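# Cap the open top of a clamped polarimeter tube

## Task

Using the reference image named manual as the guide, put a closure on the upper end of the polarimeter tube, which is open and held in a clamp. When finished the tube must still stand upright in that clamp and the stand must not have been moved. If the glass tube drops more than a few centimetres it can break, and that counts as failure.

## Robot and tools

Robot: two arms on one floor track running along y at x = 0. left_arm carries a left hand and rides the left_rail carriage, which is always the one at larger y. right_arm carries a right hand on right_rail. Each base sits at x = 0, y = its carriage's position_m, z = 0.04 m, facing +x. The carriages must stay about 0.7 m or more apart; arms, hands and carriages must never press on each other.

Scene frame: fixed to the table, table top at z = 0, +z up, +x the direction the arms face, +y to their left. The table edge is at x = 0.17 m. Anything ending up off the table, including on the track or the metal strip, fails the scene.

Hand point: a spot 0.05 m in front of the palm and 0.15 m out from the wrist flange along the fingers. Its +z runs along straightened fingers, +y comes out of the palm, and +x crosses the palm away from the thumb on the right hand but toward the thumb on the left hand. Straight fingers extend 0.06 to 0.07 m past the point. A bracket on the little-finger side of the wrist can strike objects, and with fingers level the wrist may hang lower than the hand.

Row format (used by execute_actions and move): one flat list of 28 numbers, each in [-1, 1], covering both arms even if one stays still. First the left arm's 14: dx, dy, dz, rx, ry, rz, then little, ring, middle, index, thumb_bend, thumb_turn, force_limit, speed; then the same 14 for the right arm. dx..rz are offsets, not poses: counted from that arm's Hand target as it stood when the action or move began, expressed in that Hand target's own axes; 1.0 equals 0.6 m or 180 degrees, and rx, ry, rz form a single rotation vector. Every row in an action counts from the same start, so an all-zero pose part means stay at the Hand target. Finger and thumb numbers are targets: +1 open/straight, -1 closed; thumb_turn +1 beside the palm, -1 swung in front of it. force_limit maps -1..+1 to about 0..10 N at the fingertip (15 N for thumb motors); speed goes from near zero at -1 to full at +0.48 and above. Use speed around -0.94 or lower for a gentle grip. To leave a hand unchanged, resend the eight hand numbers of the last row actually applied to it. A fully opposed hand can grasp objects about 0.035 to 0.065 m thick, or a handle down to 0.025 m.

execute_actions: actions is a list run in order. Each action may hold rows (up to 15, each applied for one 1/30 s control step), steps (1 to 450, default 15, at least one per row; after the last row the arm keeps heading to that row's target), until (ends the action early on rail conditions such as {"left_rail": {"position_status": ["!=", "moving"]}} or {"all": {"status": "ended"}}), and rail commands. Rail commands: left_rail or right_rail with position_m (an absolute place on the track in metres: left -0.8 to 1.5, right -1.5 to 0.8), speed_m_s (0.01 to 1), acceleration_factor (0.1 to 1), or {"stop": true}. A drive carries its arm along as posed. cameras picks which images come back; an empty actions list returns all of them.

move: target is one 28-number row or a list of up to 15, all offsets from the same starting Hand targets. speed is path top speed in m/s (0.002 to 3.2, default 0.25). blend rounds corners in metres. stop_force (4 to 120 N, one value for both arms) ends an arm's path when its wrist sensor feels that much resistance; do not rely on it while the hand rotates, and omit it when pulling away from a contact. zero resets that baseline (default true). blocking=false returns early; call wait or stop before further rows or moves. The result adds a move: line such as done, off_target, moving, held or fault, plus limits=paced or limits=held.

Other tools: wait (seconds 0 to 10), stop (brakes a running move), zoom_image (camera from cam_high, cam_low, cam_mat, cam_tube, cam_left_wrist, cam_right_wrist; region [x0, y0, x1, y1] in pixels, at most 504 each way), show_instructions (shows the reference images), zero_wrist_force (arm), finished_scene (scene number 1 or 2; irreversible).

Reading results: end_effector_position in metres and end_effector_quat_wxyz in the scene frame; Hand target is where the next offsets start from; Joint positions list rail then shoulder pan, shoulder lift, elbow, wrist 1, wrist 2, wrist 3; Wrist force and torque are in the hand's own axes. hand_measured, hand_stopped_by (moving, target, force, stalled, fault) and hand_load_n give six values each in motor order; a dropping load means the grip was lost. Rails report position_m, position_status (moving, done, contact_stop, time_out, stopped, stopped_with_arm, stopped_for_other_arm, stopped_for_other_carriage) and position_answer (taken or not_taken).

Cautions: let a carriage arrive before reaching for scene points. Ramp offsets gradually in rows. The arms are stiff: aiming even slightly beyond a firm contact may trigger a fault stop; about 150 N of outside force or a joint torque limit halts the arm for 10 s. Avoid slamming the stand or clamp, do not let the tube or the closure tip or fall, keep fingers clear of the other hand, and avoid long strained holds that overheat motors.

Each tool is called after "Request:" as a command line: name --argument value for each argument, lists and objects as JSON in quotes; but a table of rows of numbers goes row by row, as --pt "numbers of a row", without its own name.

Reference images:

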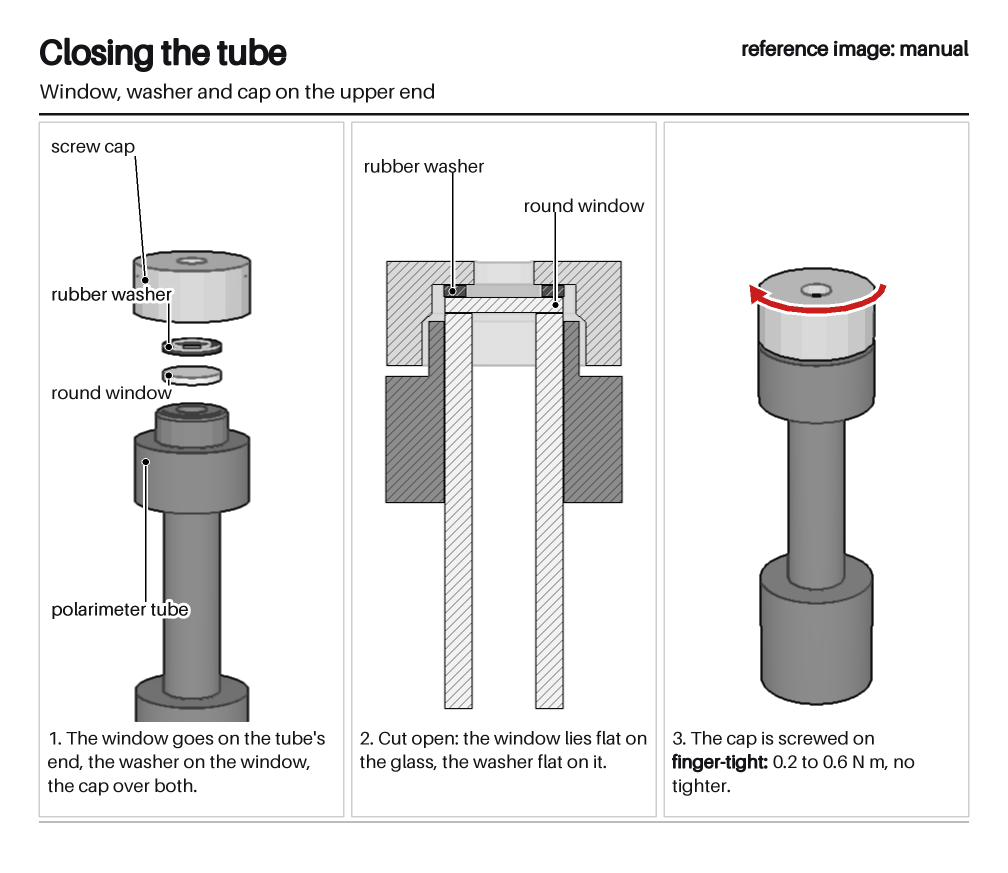

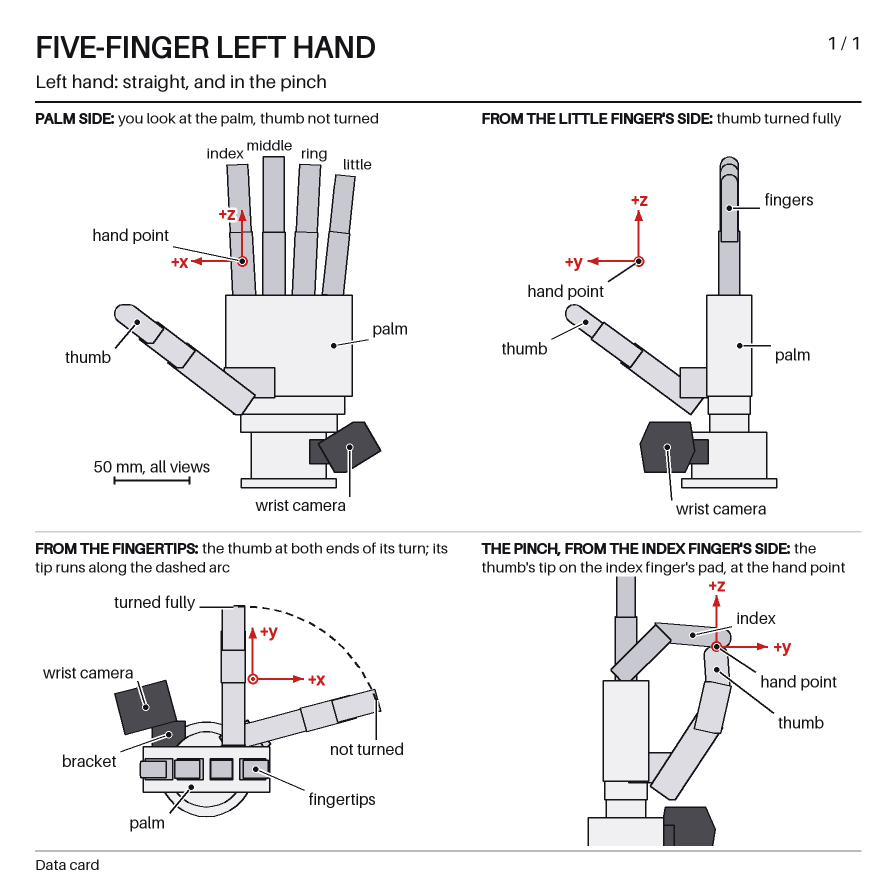

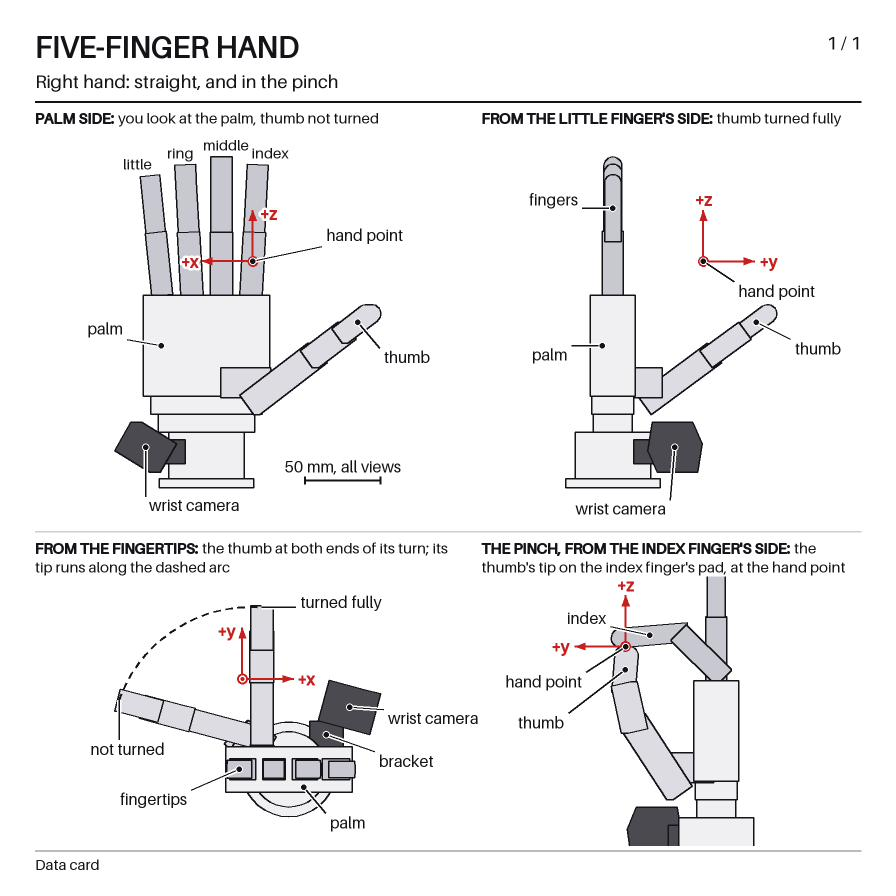

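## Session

Request:
execute_actions --actions '[]' --cameras '["all"]'

Scene clock: 0.00 s.
left_arm: end_effector_position=(+0.3860, +0.6788, +0.6206) hand_measured=(+1.000, +1.000, +1.000, +1.000, +1.000, +1.000) hand_load_n=(+0.0, +0.0, +0.0, +0.0, +0.0, +0.0) hand_stopped_by=(target, target, target, target, target, target) hand_force_limit=0.00 hand_speed=-0.80 end_effector_quat_wxyz=(+0.000, +1.000, +0.000, +0.000) | right_arm: end_effector_position=(+0.3860, -0.4612, +0.6206) hand_measured=(+1.000, +1.000, +1.000, +1.000, +1.000, +1.000) hand_load_n=(+0.0, +0.0, +0.0, +0.0, +0.0, +0.0) hand_stopped_by=(target, target, target, target, target, target) hand_force_limit=0.00 hand_speed=-0.80 end_effector_quat_wxyz=(+0.000, +0.000, +1.000, +0.000)
Joint positions: left_arm=[0.66 -0.281 -1.782 1.662 1.69 1.571 1.29] | right_arm=[-0.6 -0.281 -1.782 1.662 1.69 1.571 -1.851]
Joint velocities: within noise
Joint torques (N m): no reading
Wrist force (N): no reading
Wrist torque (N m): no reading
Wrist force, peak (N): no reading
Hand target: left_arm +0.3860, +0.6788, +0.6206; +0.000, +1.000, +0.000, +0.000 | right_arm +0.3860, -0.4612, +0.6206; +0.000, +0.000, +1.000, +0.000
left_rail: position_m=0.660 position_status=done
right_rail: position_m=-0.600 position_status=done
camera_calibration:
cam_tube: T_world_to_cam=[[-0.933499, -0.357775, -0.0240137, 0.523782], [-0.0315966, 0.14878, -0.988365, 0.222387], [0.357185, -0.92188, -0.150191, -0.0781346], [0, 0, 0, 1]] pos_world=[0.523885, 0.0822784, 0.220643]
cam_left_wrist: T_world_to_cam=[[0.23819, 0.97068, -0.0323508, -0.72367], [0.858768, -0.194937, 0.473833, -0.484024], [0.453634, -0.140644, -0.88002, 0.578803], [0, 0, 0, 1]] pos_world=[0.32547, 0.689503, 0.715294]
cam_right_wrist: T_world_to_cam=[[-0.273768, 0.961795, -0.000832248, 0.550103], [0.824229, 0.235057, 0.515166, -0.531978], [0.49568, 0.14035, -0.85709, 0.520742], [0, 0, 0, 1]] pos_world=[0.330951, -0.477128, 0.720838]

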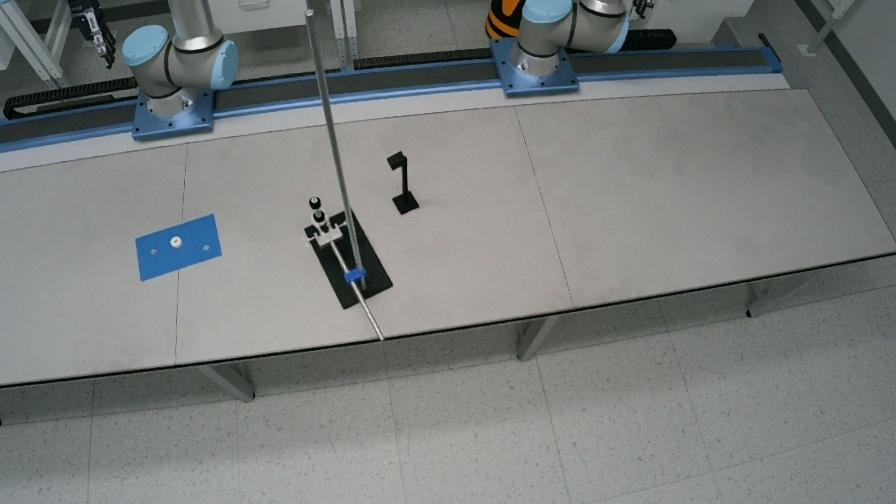

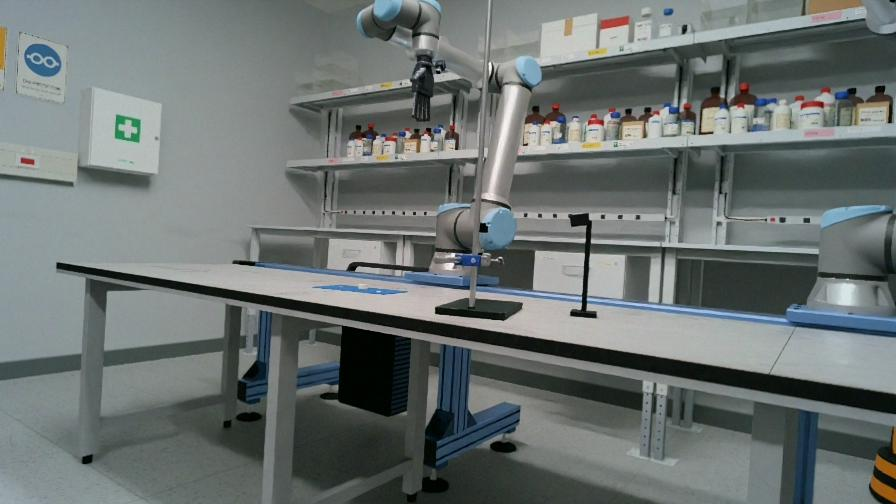

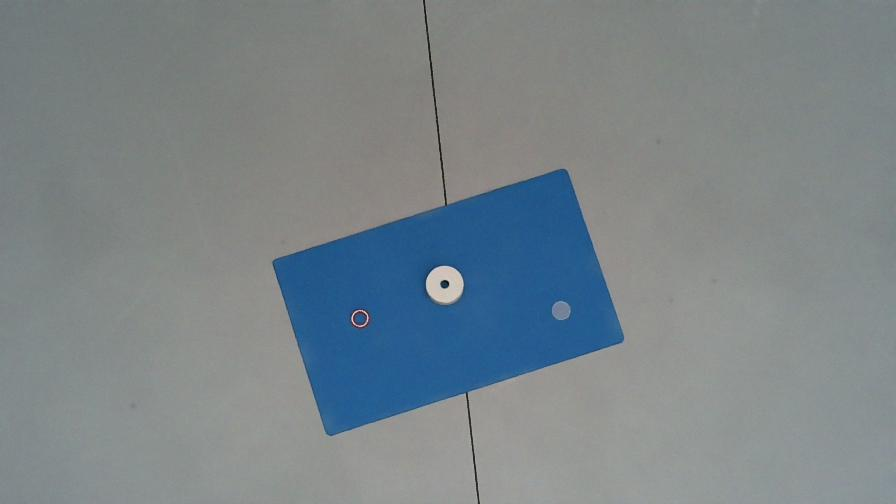

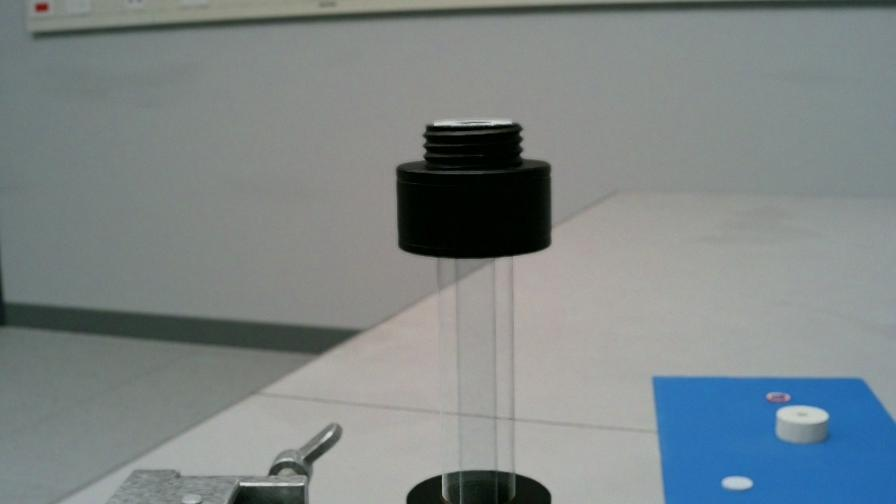

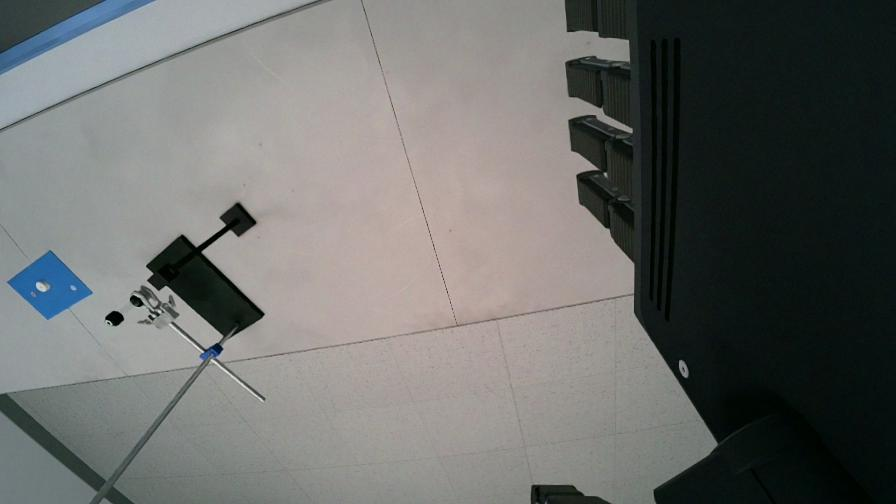

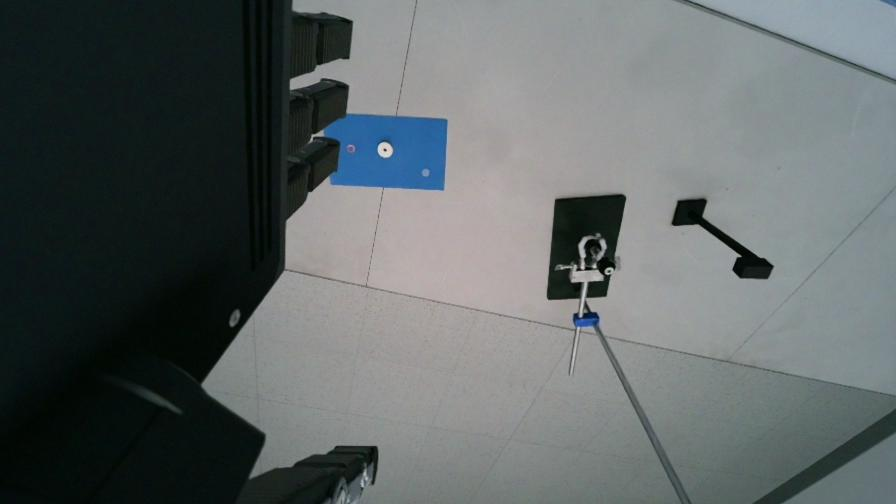

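Request:
move --pt "0 0 0 0 0 0 1 1 1 1 1 1 0 -0.8 -0.2733 0.002 0.451 0.3135 -0.2590 -0.4923 1 1 -0.35 1 0.155 -0.25 -0.8 -0.2" --pt "0 0 0 0 0 0 1 1 1 1 1 1 0 -0.8 -0.3232 -0.0017 0.8343 0.3135 -0.2590 -0.4923 1 1 -0.35 1 0.155 -0.25 -0.8 -0.2" --speed '[0.4,0.25]' --blend '[0.03,0]' --cameras '["cam_right_wrist","cam_mat"]'

Scene clock: 6.70 s.
left_arm: end_effector_position=(+0.3860, +0.6788, +0.6206) hand_measured=(+1.000, +1.000, +1.000, +1.000, +1.000, +1.000) hand_load_n=(+0.0, +0.0, +0.0, +0.0, +0.0, +0.0) hand_stopped_by=(target, target, target, target, target, target) hand_force_limit=0.00 hand_speed=-0.80 end_effector_quat_wxyz=(+0.000, +1.000, +0.000, +0.000) | right_arm: end_effector_position=(+0.5799, -0.4622, +0.1202) hand_measured=(+1.000, +1.000, -0.350, +1.000, +0.156, -0.250) hand_load_n=(+0.0, +0.0, +0.0, +0.0, +0.0, +0.0) hand_stopped_by=(target, target, target, target, target, target) hand_force_limit=-0.80 hand_speed=-0.20 end_effector_quat_wxyz=(-0.342, +0.650, -0.538, +0.414)
Joint positions: left_arm=[0.66 -0.281 -1.782 1.662 1.69 1.571 1.29] | right_arm=[-0.6 -0.155 -1.538 2.396 -0.417 1.431 -3.396]
Joint torques (N m): left_arm=[1.41 -21.97 -37.17 3.91 -0.63 0.18] | right_arm=[3.83 -5.3 -21.48 -2.47 2.75 3.13]
Wrist force (N): left_arm=[0.0 -0.2 -0.3] | right_arm=[-0.1 0.2 0.7]
Wrist torque (N m): left_arm=[-0.01 -0.01 0.01] | right_arm=[0.23 0.03 -0.11]
Wrist force, peak (N): left_arm=[0.0 -0.4 -0.4] | right_arm=[-0.4 1.0 1.3]
Hand target: left_arm +0.3860, +0.6788, +0.6206; +0.000, +1.000, +0.000, +0.000 | right_arm +0.5799, -0.4622, +0.1201; -0.342, +0.650, -0.538, +0.414
Off the commanded pose: left_arm 0.000 m, 0 deg | right_arm 0.000 m, 0 deg.
left_rail: position_m=0.660 position_status=done
right_rail: position_m=-0.600 position_status=done
move: done
camera_calibration:
cam_right_wrist: T_world_to_cam=[[-0.377795, -0.449495, -0.80946, 0.108844], [-0.629577, 0.765749, -0.131383, 0.732278], [0.678899, 0.459981, -0.572288, 0.00307128], [0, 0, 0, 1]] pos_world=[0.500061, -0.513229, 0.186071]
Images, in order (width x height): cam_mat 896x504, cam_right_wrist 896x504.

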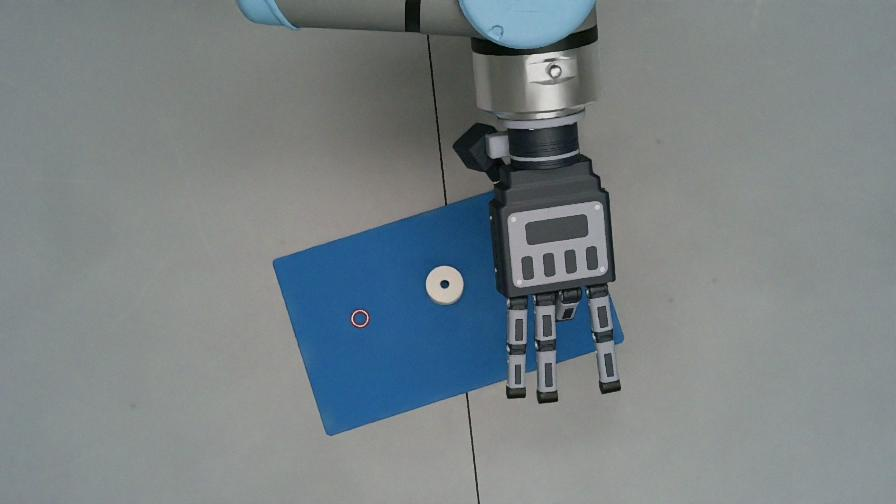

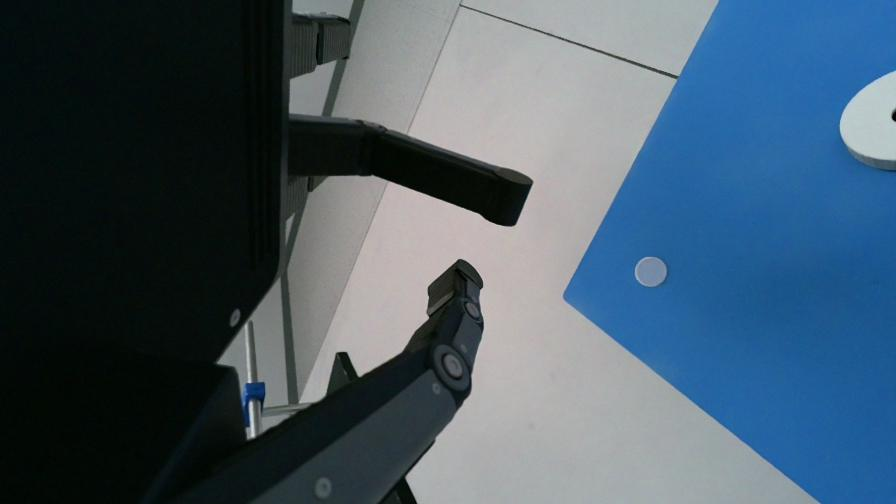

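Request:
move --target '[0,0,0,0,0,0,1,1,1,1,1,1,0,-0.8, -0.01632,0.0729,0.0377,0,0,0,1,1,-0.35,1,0.155,-0.25,-0.8,-0.2]' --speed 0.12 --cameras '["cam_right_wrist"]'

Request:
zoom_image --camera "cam_right_wrist" --region '[420, 150, 640, 330]'

Scene clock: 8.33 s.
left_arm: end_effector_position=(+0.3860, +0.6788, +0.6206) hand_measured=(+1.000, +1.000, +1.000, +1.000, +1.000, +1.000) hand_load_n=(+0.0, +0.0, +0.0, +0.0, +0.0, +0.0) hand_stopped_by=(target, target, target, target, target, target) hand_force_limit=0.00 hand_speed=-0.80 end_effector_quat_wxyz=(+0.000, +1.000, +0.000, +0.000) | right_arm: end_effector_position=(+0.5814, -0.4608, +0.0700) hand_measured=(+1.000, +1.000, -0.350, +1.000, +0.156, -0.250) hand_load_n=(+0.0, +0.0, +0.0, +0.0, +0.0, +0.0) hand_stopped_by=(target, target, target, target, target, target) hand_force_limit=-0.80 hand_speed=-0.20 end_effector_quat_wxyz=(-0.342, +0.650, -0.538, +0.414)
Joint positions: left_arm=[0.66 -0.281 -1.782 1.662 1.69 1.571 1.29] | right_arm=[-0.6 -0.15 -1.437 2.426 -0.548 1.436 -3.394]
Joint torques (N m): left_arm=[1.12 -21.32 -37.57 4.04 -0.41 -0.05] | right_arm=[4.37 -15.64 -16.79 -2.28 2.69 2.82]
Wrist force (N): left_arm=[-0.1 0.1 -0.1] | right_arm=[-0.2 -0.3 0.9]
Wrist torque (N m): left_arm=[0.02 0.02 -0.01] | right_arm=[0.16 0.05 -0.15]
Wrist force, peak (N): left_arm=[0.1 -0.1 -0.5] | right_arm=[-0.3 -0.1 1.4]
Hand target: left_arm +0.3860, +0.6788, +0.6206; +0.000, +1.000, +0.000, +0.000 | right_arm +0.5814, -0.4608, +0.0699; -0.342, +0.650, -0.538, +0.414
Off the commanded pose: left_arm 0.000 m, 0 deg | right_arm 0.000 m, 0 deg.
left_rail: position_m=0.660 position_status=done
right_rail: position_m=-0.600 position_status=done
move: done
camera_calibration:
cam_right_wrist: T_world_to_cam=[[-0.377795, -0.449495, -0.80946, 0.0695238], [-0.629577, 0.765749, -0.131383, 0.725631], [0.678899, 0.459981, -0.572288, -0.0273306], [0, 0, 0, 1]] pos_world=[0.501661, -0.511829, 0.135971]
Images, in order (width x height): cam_right_wrist 896x504.

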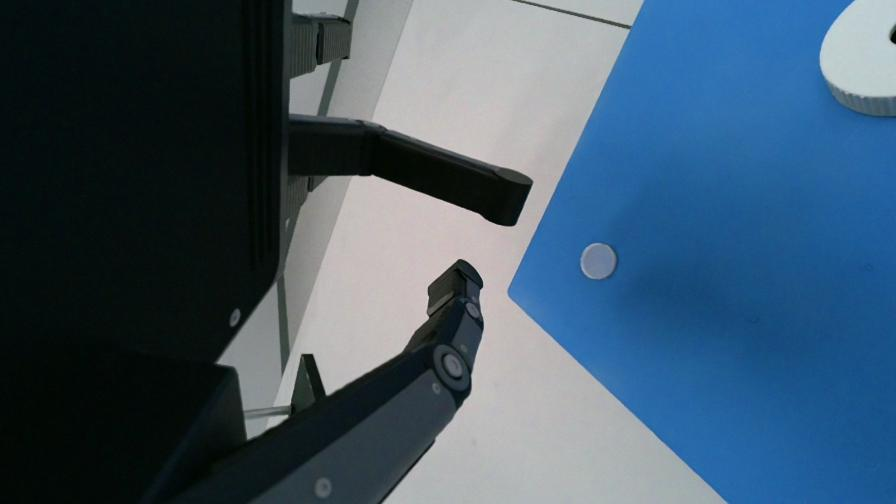

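Scaled by 2.291.

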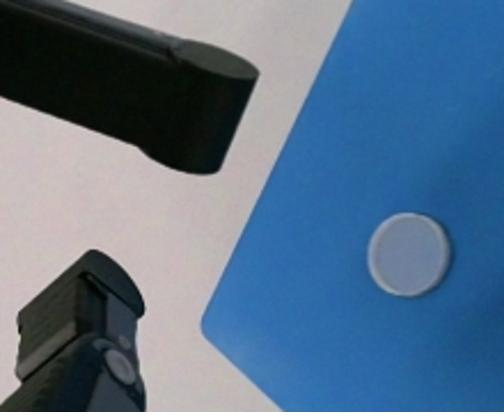

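Request:
move --target '[0,0,0,0,0,0,1,1,1,1,1,1,0,-0.8, -0.01328,0.0616,0.03076,0,0,0,1,1,-0.35,1,0.155,-0.25,-0.8,-0.2]' --speed 0.06 --cameras '["cam_right_wrist"]'

Request:
zoom_image --camera "cam_right_wrist" --region '[420, 150, 640, 330]'

Scene clock: 10.00 s.
left_arm: end_effector_position=(+0.3860, +0.6788, +0.6206) hand_measured=(+1.000, +1.000, +1.000, +1.000, +1.000, +1.000) hand_load_n=(+0.0, +0.0, +0.0, +0.0, +0.0, +0.5) hand_stopped_by=(target, target, target, target, target, target) hand_force_limit=0.00 hand_speed=-0.80 end_effector_quat_wxyz=(+0.000, +1.000, +0.000, +0.000) | right_arm: end_effector_position=(+0.5821, -0.4600, +0.0280) hand_measured=(+1.000, +1.000, -0.350, +1.000, +0.156, -0.250) hand_load_n=(+0.0, +0.0, +0.0, +0.0, +0.0, +0.0) hand_stopped_by=(target, target, target, target, target, target) hand_force_limit=-0.80 hand_speed=-0.20 end_effector_quat_wxyz=(-0.342, +0.650, -0.538, +0.414)
Joint positions: left_arm=[0.66 -0.281 -1.782 1.662 1.69 1.571 1.29] | right_arm=[-0.6 -0.147 -1.344 2.444 -0.659 1.438 -3.393]
Joint torques (N m): left_arm=[2.51 -20.6 -37.17 3.96 -0.65 0.06] | right_arm=[6.62 -15.37 -13.76 -2.76 1.91 3.4]
Wrist force (N): left_arm=[0.1 0.1 -0.1] | right_arm=[0.2 0.3 0.6]
Wrist torque (N m): left_arm=[0.02 -0.01 0.01] | right_arm=[0.24 0.02 -0.10]
Wrist force, peak (N): left_arm=[0.1 -0.6 -0.1] | right_arm=[-0.4 -0.1 1.1]
Hand target: left_arm +0.3860, +0.6788, +0.6206; +0.000, +1.000, +0.000, +0.000 | right_arm +0.5822, -0.4600, +0.0278; -0.342, +0.650, -0.538, +0.414
Off the commanded pose: left_arm 0.000 m, 0 deg | right_arm 0.000 m, 0 deg.
left_rail: position_m=0.660 position_status=done
right_rail: position_m=-0.600 position_status=done
move: done
camera_calibration:
cam_right_wrist: T_world_to_cam=[[-0.377795, -0.449495, -0.80946, 0.0361506], [-0.629577, 0.765749, -0.131383, 0.719941], [0.678899, 0.459981, -0.572288, -0.0522099], [0, 0, 0, 1]] pos_world=[0.502361, -0.511029, 0.0939714]
Images, in order (width x height): cam_right_wrist 896x504.

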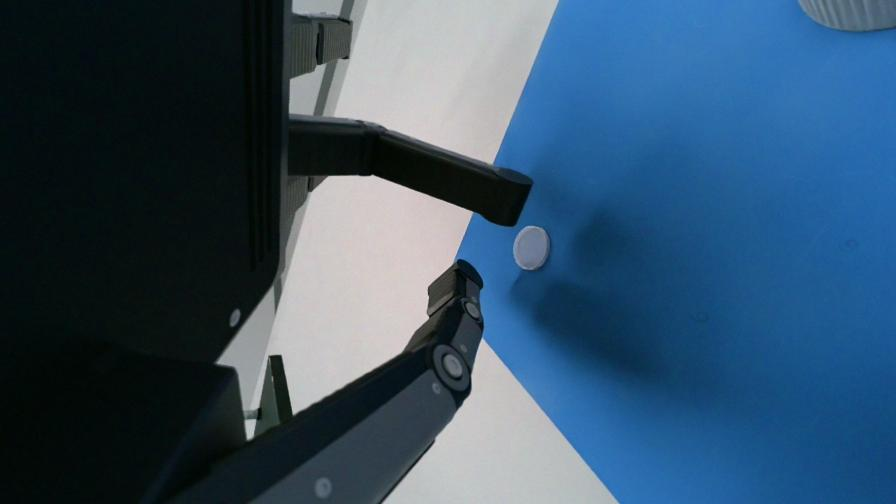

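Scaled by 2.291.

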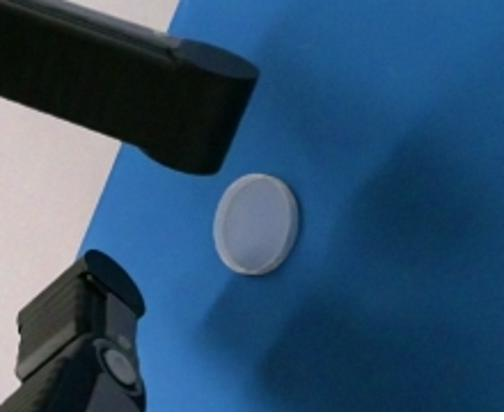

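Request:
move --target '[0,0,0,0,0,0,1,1,1,1,1,1,0,-0.8, -0.00546,0.02645,0.01318,0,0,0,1,1,-0.35,1,0.155,-0.25,-0.8,-0.2]' --speed 0.012 --stop_force 4 --cameras '["cam_right_wrist"]'

Request:
zoom_image --camera "cam_right_wrist" --region '[420, 150, 640, 330]'

Scene clock: 13.33 s.
left_arm: end_effector_position=(+0.3860, +0.6788, +0.6206) hand_measured=(+1.000, +1.000, +1.000, +1.000, +1.000, +1.000) hand_load_n=(+0.0, +0.0, +0.0, +0.0, -0.5, +0.0) hand_stopped_by=(target, target, target, target, target, target) hand_force_limit=0.00 hand_speed=-0.80 end_effector_quat_wxyz=(+0.000, +1.000, +0.000, +0.000) | right_arm: end_effector_position=(+0.5824, -0.4598, +0.0119) hand_measured=(+1.000, +1.000, -0.350, +1.000, +0.156, -0.250) hand_load_n=(+0.0, +0.0, -1.0, +0.0, +0.0, +0.0) hand_stopped_by=(target, target, target, target, target, target) hand_force_limit=-0.80 hand_speed=-0.20 end_effector_quat_wxyz=(-0.342, +0.650, -0.538, +0.414)
Joint positions: left_arm=[0.66 -0.281 -1.782 1.662 1.69 1.571 1.29] | right_arm=[-0.6 -0.147 -1.307 2.449 -0.701 1.439 -3.393]
Joint torques (N m): left_arm=[0.95 -21.65 -38.03 4.19 -0.48 0.19] | right_arm=[-2.63 -51.23 -23.76 3.19 1.08 1.67]
Wrist force (N): left_arm=[-0.1 0.1 -0.4] | right_arm=[0.7 -3.5 -1.0]
Wrist torque (N m): left_arm=[0.04 0.01 0.00] | right_arm=[0.19 0.08 -0.19]
Wrist force, peak (N): left_arm=[-0.5 -0.2 0.0] | right_arm=[1.5 -7.9 -3.5]
Hand target: left_arm +0.3860, +0.6788, +0.6206; +0.000, +1.000, +0.000, +0.000 | right_arm +0.5824, -0.4598, +0.0119; -0.342, +0.650, -0.538, +0.414 (not the last commanded pose)
Off the commanded pose: left_arm 0.000 m, 0 deg | right_arm 0.002 m, 0 deg.
left_rail: position_m=0.660 position_status=done
right_rail: position_m=-0.600 position_status=done
move: contact (right_arm)
camera_calibration:
cam_right_wrist: T_world_to_cam=[[-0.377795, -0.449495, -0.80946, 0.0233664], [-0.629577, 0.765749, -0.131383, 0.717785], [0.678899, 0.459981, -0.572288, -0.0617654], [0, 0, 0, 1]] pos_world=[0.502661, -0.510729, 0.0778714]
Images, in order (width x height): cam_right_wrist 896x504.

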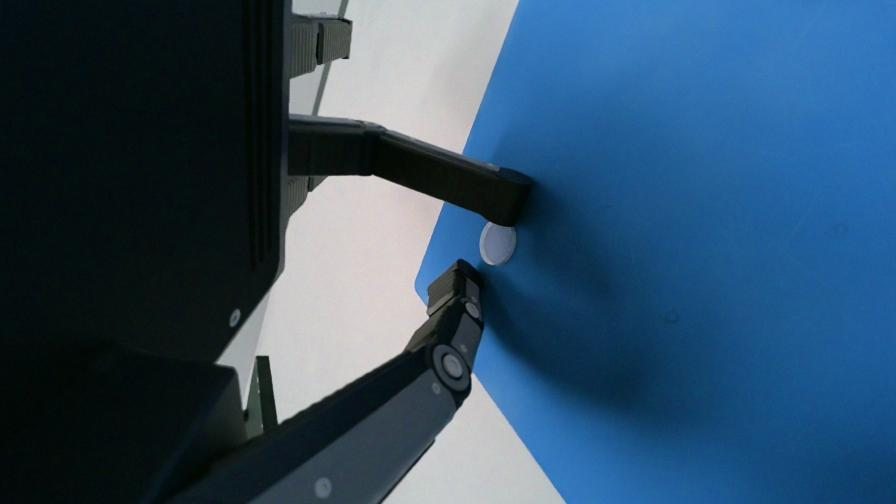

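Scaled by 2.291.

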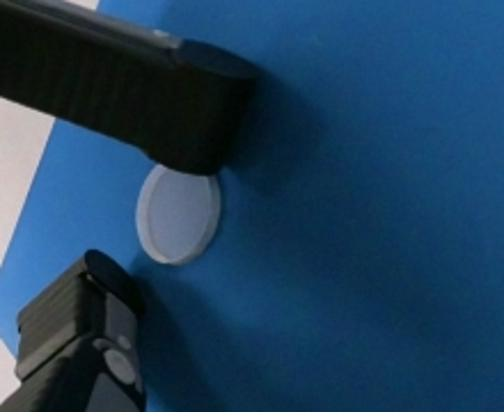

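Request:
move --pt "0 0 0 0 0 0 1 1 1 1 1 1 0 -0.8 0.000172 -0.00089 -0.000424 0 0 0 1 1 -0.35 1 0.155 -0.25 -0.8 -0.94" --pt "0 0 0 0 0 0 1 1 1 1 1 1 0 -0.8 -0.002282 -0.001367 -0.000422 0 0 0 1 1 -0.35 1 0.155 -0.25 -0.8 -0.94" --speed 0.01 --cameras '["cam_right_wrist"]'

Request:
zoom_image --camera "cam_right_wrist" --region '[420, 180, 560, 300]'

Scene clock: 15.40 s.
left_arm: end_effector_position=(+0.3860, +0.6788, +0.6206) hand_measured=(+1.000, +1.000, +1.000, +1.000, +1.000, +1.000) hand_load_n=(+0.0, +0.0, +0.0, +0.0, +0.0, +0.0) hand_stopped_by=(target, target, target, target, target, target) hand_force_limit=0.00 hand_speed=-0.80 end_effector_quat_wxyz=(+0.000, +1.000, +0.000, +0.000) | right_arm: end_effector_position=(+0.5824, -0.4584, +0.0126) hand_measured=(+1.000, +1.000, -0.350, +1.000, +0.156, -0.250) hand_load_n=(+0.0, +0.0, +0.0, +0.0, +0.0, +0.0) hand_stopped_by=(target, target, target, target, target, target) hand_force_limit=-0.80 hand_speed=-0.94 end_effector_quat_wxyz=(-0.342, +0.650, -0.538, +0.414)
Joint positions: left_arm=[0.66 -0.281 -1.782 1.662 1.69 1.571 1.29] | right_arm=[-0.6 -0.143 -1.308 2.448 -0.699 1.442 -3.391]
Joint torques (N m): left_arm=[-0.3 -22.02 -36.95 3.79 -0.59 0.04] | right_arm=[5.58 -19.2 -25.44 2.7 1.79 3.26]
Wrist force (N): left_arm=[-0.1 0.1 -0.3] | right_arm=[0.5 -0.2 0.5]
Wrist torque (N m): left_arm=[0.04 0.00 -0.01] | right_arm=[0.18 0.04 -0.13]
Wrist force, peak (N): left_arm=[0.0 -0.5 -0.1] | right_arm=[1.2 -4.0 -1.1]
Hand target: left_arm +0.3860, +0.6788, +0.6206; +0.000, +1.000, +0.000, +0.000 | right_arm +0.5824, -0.4583, +0.0125; -0.342, +0.650, -0.538, +0.414
Off the commanded pose: left_arm 0.000 m, 0 deg | right_arm 0.000 m, 0 deg.
left_rail: position_m=0.660 position_status=done
right_rail: position_m=-0.600 position_status=done
move: done
camera_calibration:
cam_right_wrist: T_world_to_cam=[[-0.377688, -0.44952, -0.809496, 0.0244987], [-0.629598, 0.765719, -0.131457, 0.716806], [0.678939, 0.460007, -0.57222, -0.0620209], [0, 0, 0, 1]] pos_world=[0.502661, -0.509329, 0.0785712]
Images, in order (width x height): cam_right_wrist 896x504.

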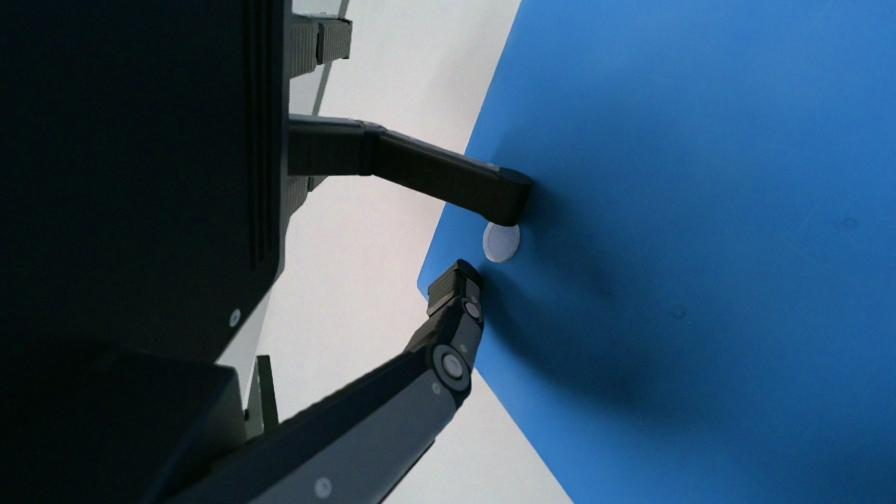

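Scaled by 3.600.

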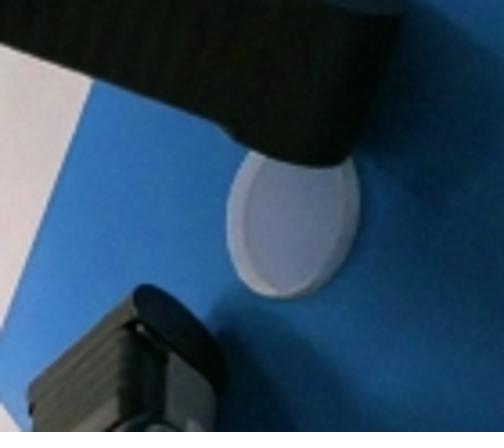

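Request:
execute_actions --actions '[{"rows":[[0,0,0,0,0,0,1,1,1,1,1,1,0,-0.8, 0,0,0,0,0,0,1,1,-0.35,1,0.155,-0.8,-0.8,-0.94]],"steps":75}]' --cameras '["cam_right_wrist"]'

Request:
zoom_image --camera "cam_right_wrist" --region '[420, 180, 560, 300]'

Scene clock: 18.47 s.
left_arm: end_effector_position=(+0.3860, +0.6788, +0.6206) hand_measured=(+1.000, +1.000, +1.000, +1.000, +1.000, +1.000) hand_load_n=(+0.0, +0.0, +0.0, +0.0, +0.0, +0.0) hand_stopped_by=(target, target, target, target, target, target) hand_force_limit=0.00 hand_speed=-0.80 end_effector_quat_wxyz=(+0.000, +1.000, +0.000, +0.000) | right_arm: end_effector_position=(+0.5824, -0.4583, +0.0125) hand_measured=(+1.000, +1.000, -0.350, +1.000, +0.156, -0.454) hand_load_n=(+0.0, +0.0, +0.0, +0.0, +0.0, +1.5) hand_stopped_by=(target, target, target, target, target, force) hand_force_limit=-0.80 hand_speed=-0.94 end_effector_quat_wxyz=(-0.342, +0.650, -0.538, +0.414)
Joint positions: left_arm=[0.66 -0.281 -1.782 1.662 1.69 1.571 1.29] | right_arm=[-0.6 -0.142 -1.308 2.448 -0.699 1.443 -3.391]
Joint torques (N m): left_arm=[1.36 -19.69 -37.44 4.01 -0.67 -0.15] | right_arm=[4.93 -19.39 -24.52 2.69 2.15 2.78]
Wrist force (N): left_arm=[-0.2 -0.2 -0.2] | right_arm=[-0.6 -0.8 0.6]
Wrist torque (N m): left_arm=[-0.03 0.02 0.00] | right_arm=[0.17 0.09 -0.15]
Wrist force, peak (N): left_arm=[-0.4 0.0 -0.3] | right_arm=[1.5 -0.6 0.5]
Hand target: left_arm +0.3860, +0.6788, +0.6206; +0.000, +1.000, +0.000, +0.000 | right_arm +0.5824, -0.4583, +0.0125; -0.342, +0.650, -0.538, +0.414
Off the commanded pose: left_arm 0.000 m, 0 deg | right_arm 0.000 m, 0 deg.
left_rail: position_m=0.660 position_status=done
right_rail: position_m=-0.600 position_status=done
camera_calibration:
cam_right_wrist: T_world_to_cam=[[-0.377795, -0.449495, -0.80946, 0.0245264], [-0.629577, 0.765749, -0.131383, 0.716715], [0.678899, 0.459981, -0.572288, -0.062112], [0, 0, 0, 1]] pos_world=[0.502661, -0.509229, 0.0784714]
Images, in order (width x height): cam_right_wrist 896x504.

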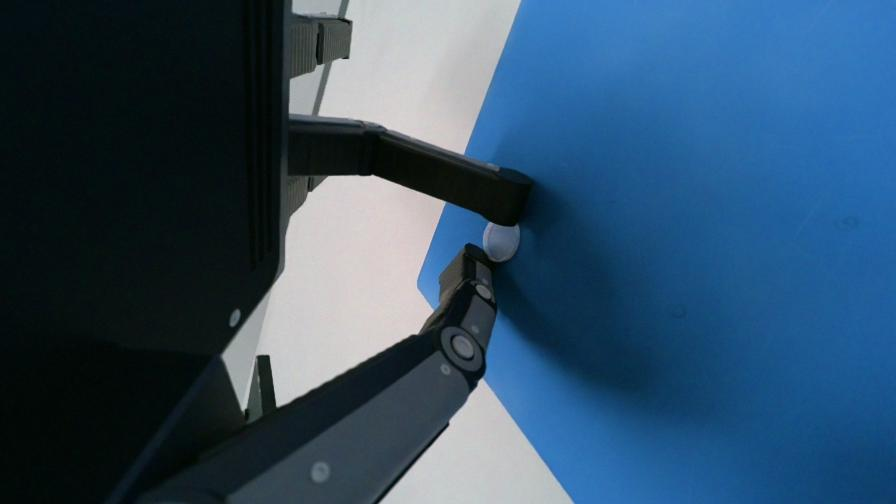

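Scaled by 3.600.

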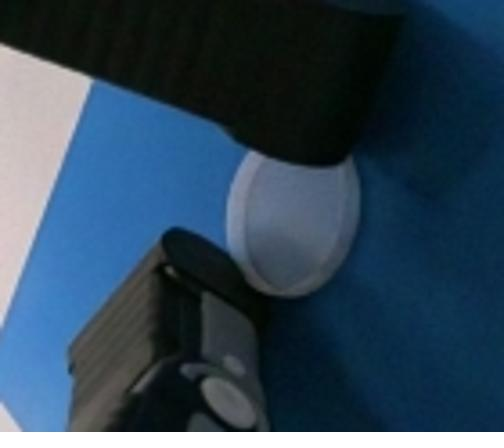

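Request:
move --target '[0,0,0,0,0,0,1,1,1,1,1,1,0,-0.8, 0.001437,-0.00742,-0.003536,0,0,0,1,1,-0.35,1,0.155,-0.8,-0.8,-0.94]' --speed 0.01 --cameras '["cam_right_wrist"]'

Request:
zoom_image --camera "cam_right_wrist" --region '[420, 180, 560, 300]'

Scene clock: 19.70 s.
left_arm: end_effector_position=(+0.3860, +0.6788, +0.6206) hand_measured=(+1.000, +1.000, +1.000, +1.000, +1.000, +1.000) hand_load_n=(+0.0, +0.0, +0.0, +0.0, +0.0, +0.0) hand_stopped_by=(target, target, target, target, target, target) hand_force_limit=0.00 hand_speed=-0.80 end_effector_quat_wxyz=(+0.000, +1.000, +0.000, +0.000) | right_arm: end_effector_position=(+0.5824, -0.4583, +0.0174) hand_measured=(+1.000, +1.000, -0.350, +1.000, +0.156, -0.454) hand_load_n=(+0.0, +0.0, +0.0, -0.5, +0.5, +1.5) hand_stopped_by=(target, target, target, target, target, force) hand_force_limit=-0.80 hand_speed=-0.94 end_effector_quat_wxyz=(-0.342, +0.650, -0.538, +0.414)
Joint positions: left_arm=[0.66 -0.281 -1.782 1.662 1.69 1.571 1.29] | right_arm=[-0.6 -0.142 -1.319 2.446 -0.686 1.443 -3.391]
Joint torques (N m): left_arm=[1.01 -21.45 -37.27 4.17 -0.61 0.06] | right_arm=[-3.25 -59.55 -26.48 2.86 0.27 1.82]
Wrist force (N): left_arm=[0.1 -0.1 0.2] | right_arm=[0.2 0.1 0.5]
Wrist torque (N m): left_arm=[-0.03 0.00 0.02] | right_arm=[0.22 0.03 -0.11]
Wrist force, peak (N): left_arm=[-0.4 -0.1 -0.4] | right_arm=[-0.4 -0.9 0.6]
Hand target: left_arm +0.3860, +0.6788, +0.6206; +0.000, +1.000, +0.000, +0.000 | right_arm +0.5824, -0.4583, +0.0176; -0.342, +0.650, -0.538, +0.414
Off the commanded pose: left_arm 0.000 m, 0 deg | right_arm 0.000 m, 0 deg.
left_rail: position_m=0.660 position_status=done
right_rail: position_m=-0.600 position_status=done
move: done
camera_calibration:
cam_right_wrist: T_world_to_cam=[[-0.377795, -0.449495, -0.80946, 0.0284927], [-0.629577, 0.765749, -0.131383, 0.717359], [0.678899, 0.459981, -0.572288, -0.0593078], [0, 0, 0, 1]] pos_world=[0.502661, -0.509229, 0.0833714]
Images, in order (width x height): cam_right_wrist 896x504.

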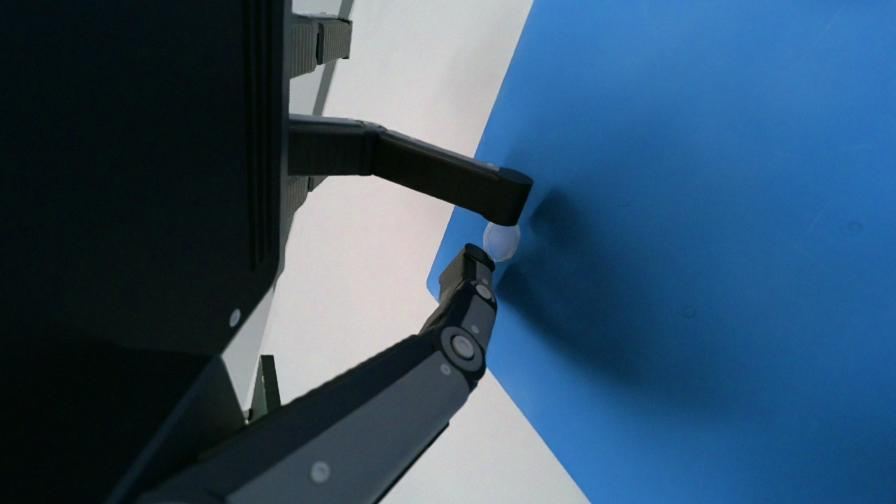

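Scaled by 3.600.

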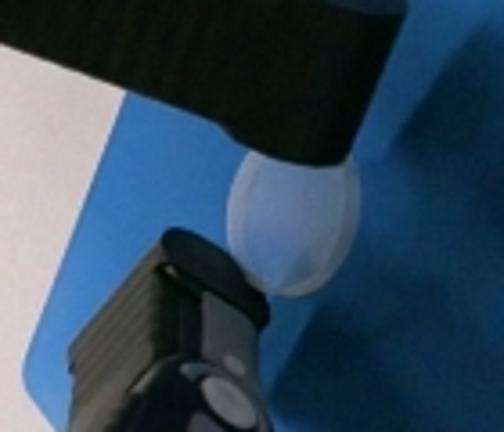

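Request:
move --pt "0 0 0 0 0 0 1 1 1 1 1 1 0 -0.8 0.08976 -0.46365 -0.22092 0 0 0 1 1 -0.35 1 0.155 -0.8 -0.8 -0.94" --pt "0 0 0 0 0 0 1 1 1 1 1 1 0 -0.8 -0.4885 -0.580955 -0.209897 0.0862 -0.4453 -0.2122 1 1 -0.35 1 0.155 -0.8 -0.8 -0.94" --pt "0 0 0 0 0 0 1 1 1 1 1 1 0 -0.8 -0.512927 -0.454802 -0.149788 0.0862 -0.4453 -0.2122 1 1 -0.35 1 0.155 -0.8 -0.8 -0.94" --speed '[0.2,0.3,0.1]' --blend '[0.03,0.02,0]' --cameras '["cam_tube","cam_right_wrist","cam_high"]'

Request:
zoom_image --camera "cam_tube" --region '[350, 0, 600, 200]'

Scene clock: 27.13 s.
left_arm: end_effector_position=(+0.3860, +0.6788, +0.6206) hand_measured=(+1.000, +1.000, +1.000, +1.000, +1.000, +1.000) hand_load_n=(+0.0, +0.0, +0.0, +0.0, +0.0, +0.0) hand_stopped_by=(target, target, target, target, target, target) hand_force_limit=0.00 hand_speed=-0.80 end_effector_quat_wxyz=(+0.000, +1.000, +0.000, +0.000) | right_arm: end_effector_position=(+0.5902, -0.1047, +0.2462) hand_measured=(+1.000, +1.000, -0.350, +1.000, +0.156, -0.454) hand_load_n=(+0.0, +0.0, +0.0, +0.0, +0.5, +1.5) hand_stopped_by=(target, target, target, target, target, force) hand_force_limit=-0.80 hand_speed=-0.94 end_effector_quat_wxyz=(-0.535, +0.839, +0.081, +0.051)
Joint positions: left_arm=[0.66 -0.281 -1.782 1.662 1.69 1.571 1.29] | right_arm=[-0.6 0.169 -1.098 1.667 0.656 0.465 -4.521]
Joint torques (N m): left_arm=[1.41 -20.31 -37.62 3.9 -0.39 -0.06] | right_arm=[7.96 -46.95 -26.82 0.91 -3.43 3.06]
Wrist force (N): left_arm=[-0.2 0.1 -0.2] | right_arm=[0.2 0.3 0.2]
Wrist torque (N m): left_arm=[0.03 0.02 -0.01] | right_arm=[0.24 0.02 0.05]
Wrist force, peak (N): left_arm=[-0.1 0.1 -0.5] | right_arm=[-0.2 0.8 1.4]
Hand target: left_arm +0.3860, +0.6788, +0.6206; +0.000, +1.000, +0.000, +0.000 | right_arm +0.5902, -0.1047, +0.2460; -0.535, +0.839, +0.081, +0.051
Off the commanded pose: left_arm 0.000 m, 0 deg | right_arm 0.000 m, 0 deg.
left_rail: position_m=0.660 position_status=done
right_rail: position_m=-0.600 position_status=done
move: done
camera_calibration:
cam_tube: T_world_to_cam=[[-0.933499, -0.357775, -0.0240137, 0.523782], [-0.0315966, 0.14878, -0.988365, 0.222387], [0.357185, -0.92188, -0.150191, -0.0781346], [0, 0, 0, 1]] pos_world=[0.523885, 0.0822784, 0.220643]
cam_right_wrist: T_world_to_cam=[[0.45224, -0.375448, -0.809022, -0.106764], [-0.763905, -0.631248, -0.134072, 0.415281], [-0.460357, 0.678649, -0.572283, 0.599127], [0, 0, 0, 1]] pos_world=[0.64133, -0.184536, 0.312173]
Images, in order (width x height): cam_high 896x504, cam_tube 896x504, cam_right_wrist 896x504.

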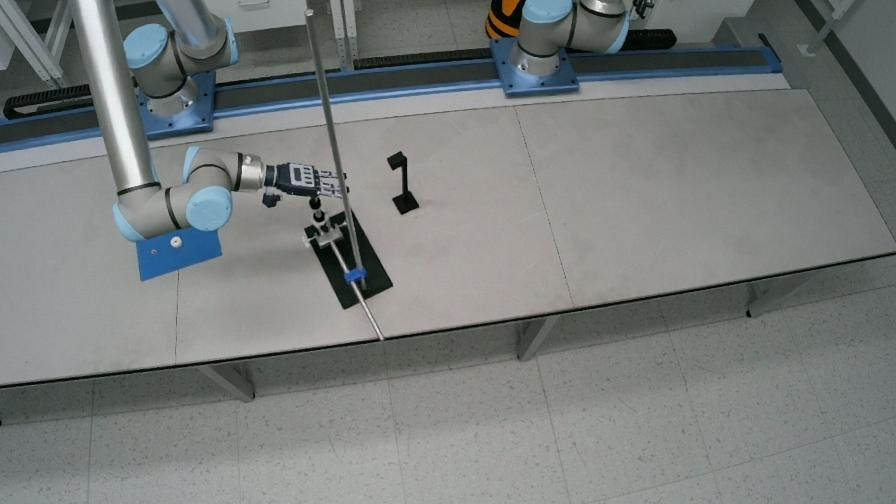

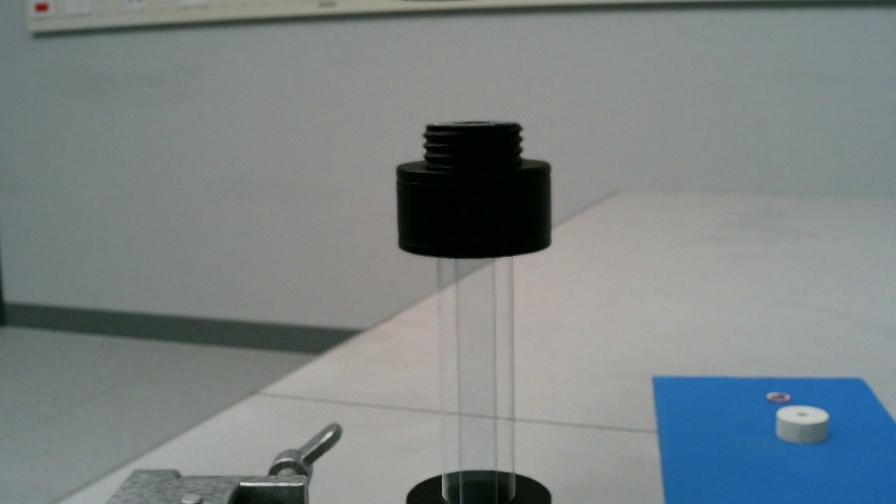

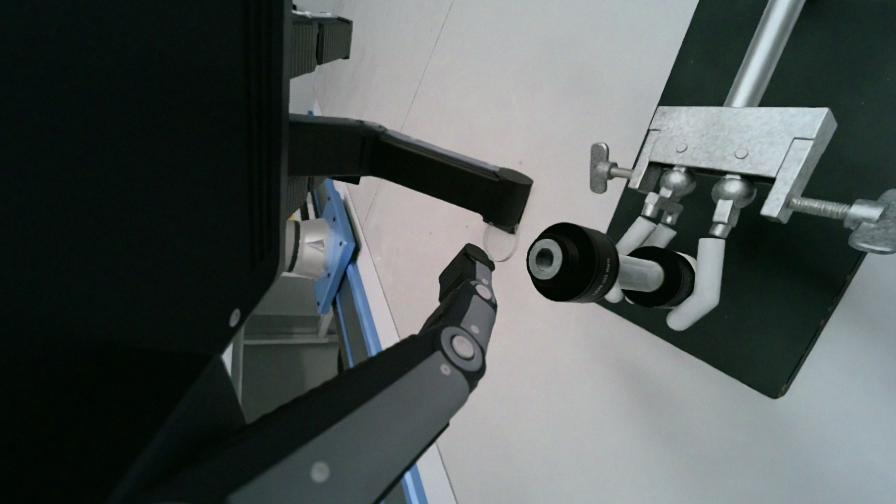

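Scaled by 2.016.

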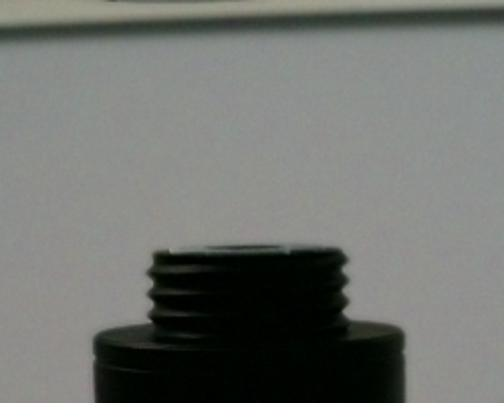

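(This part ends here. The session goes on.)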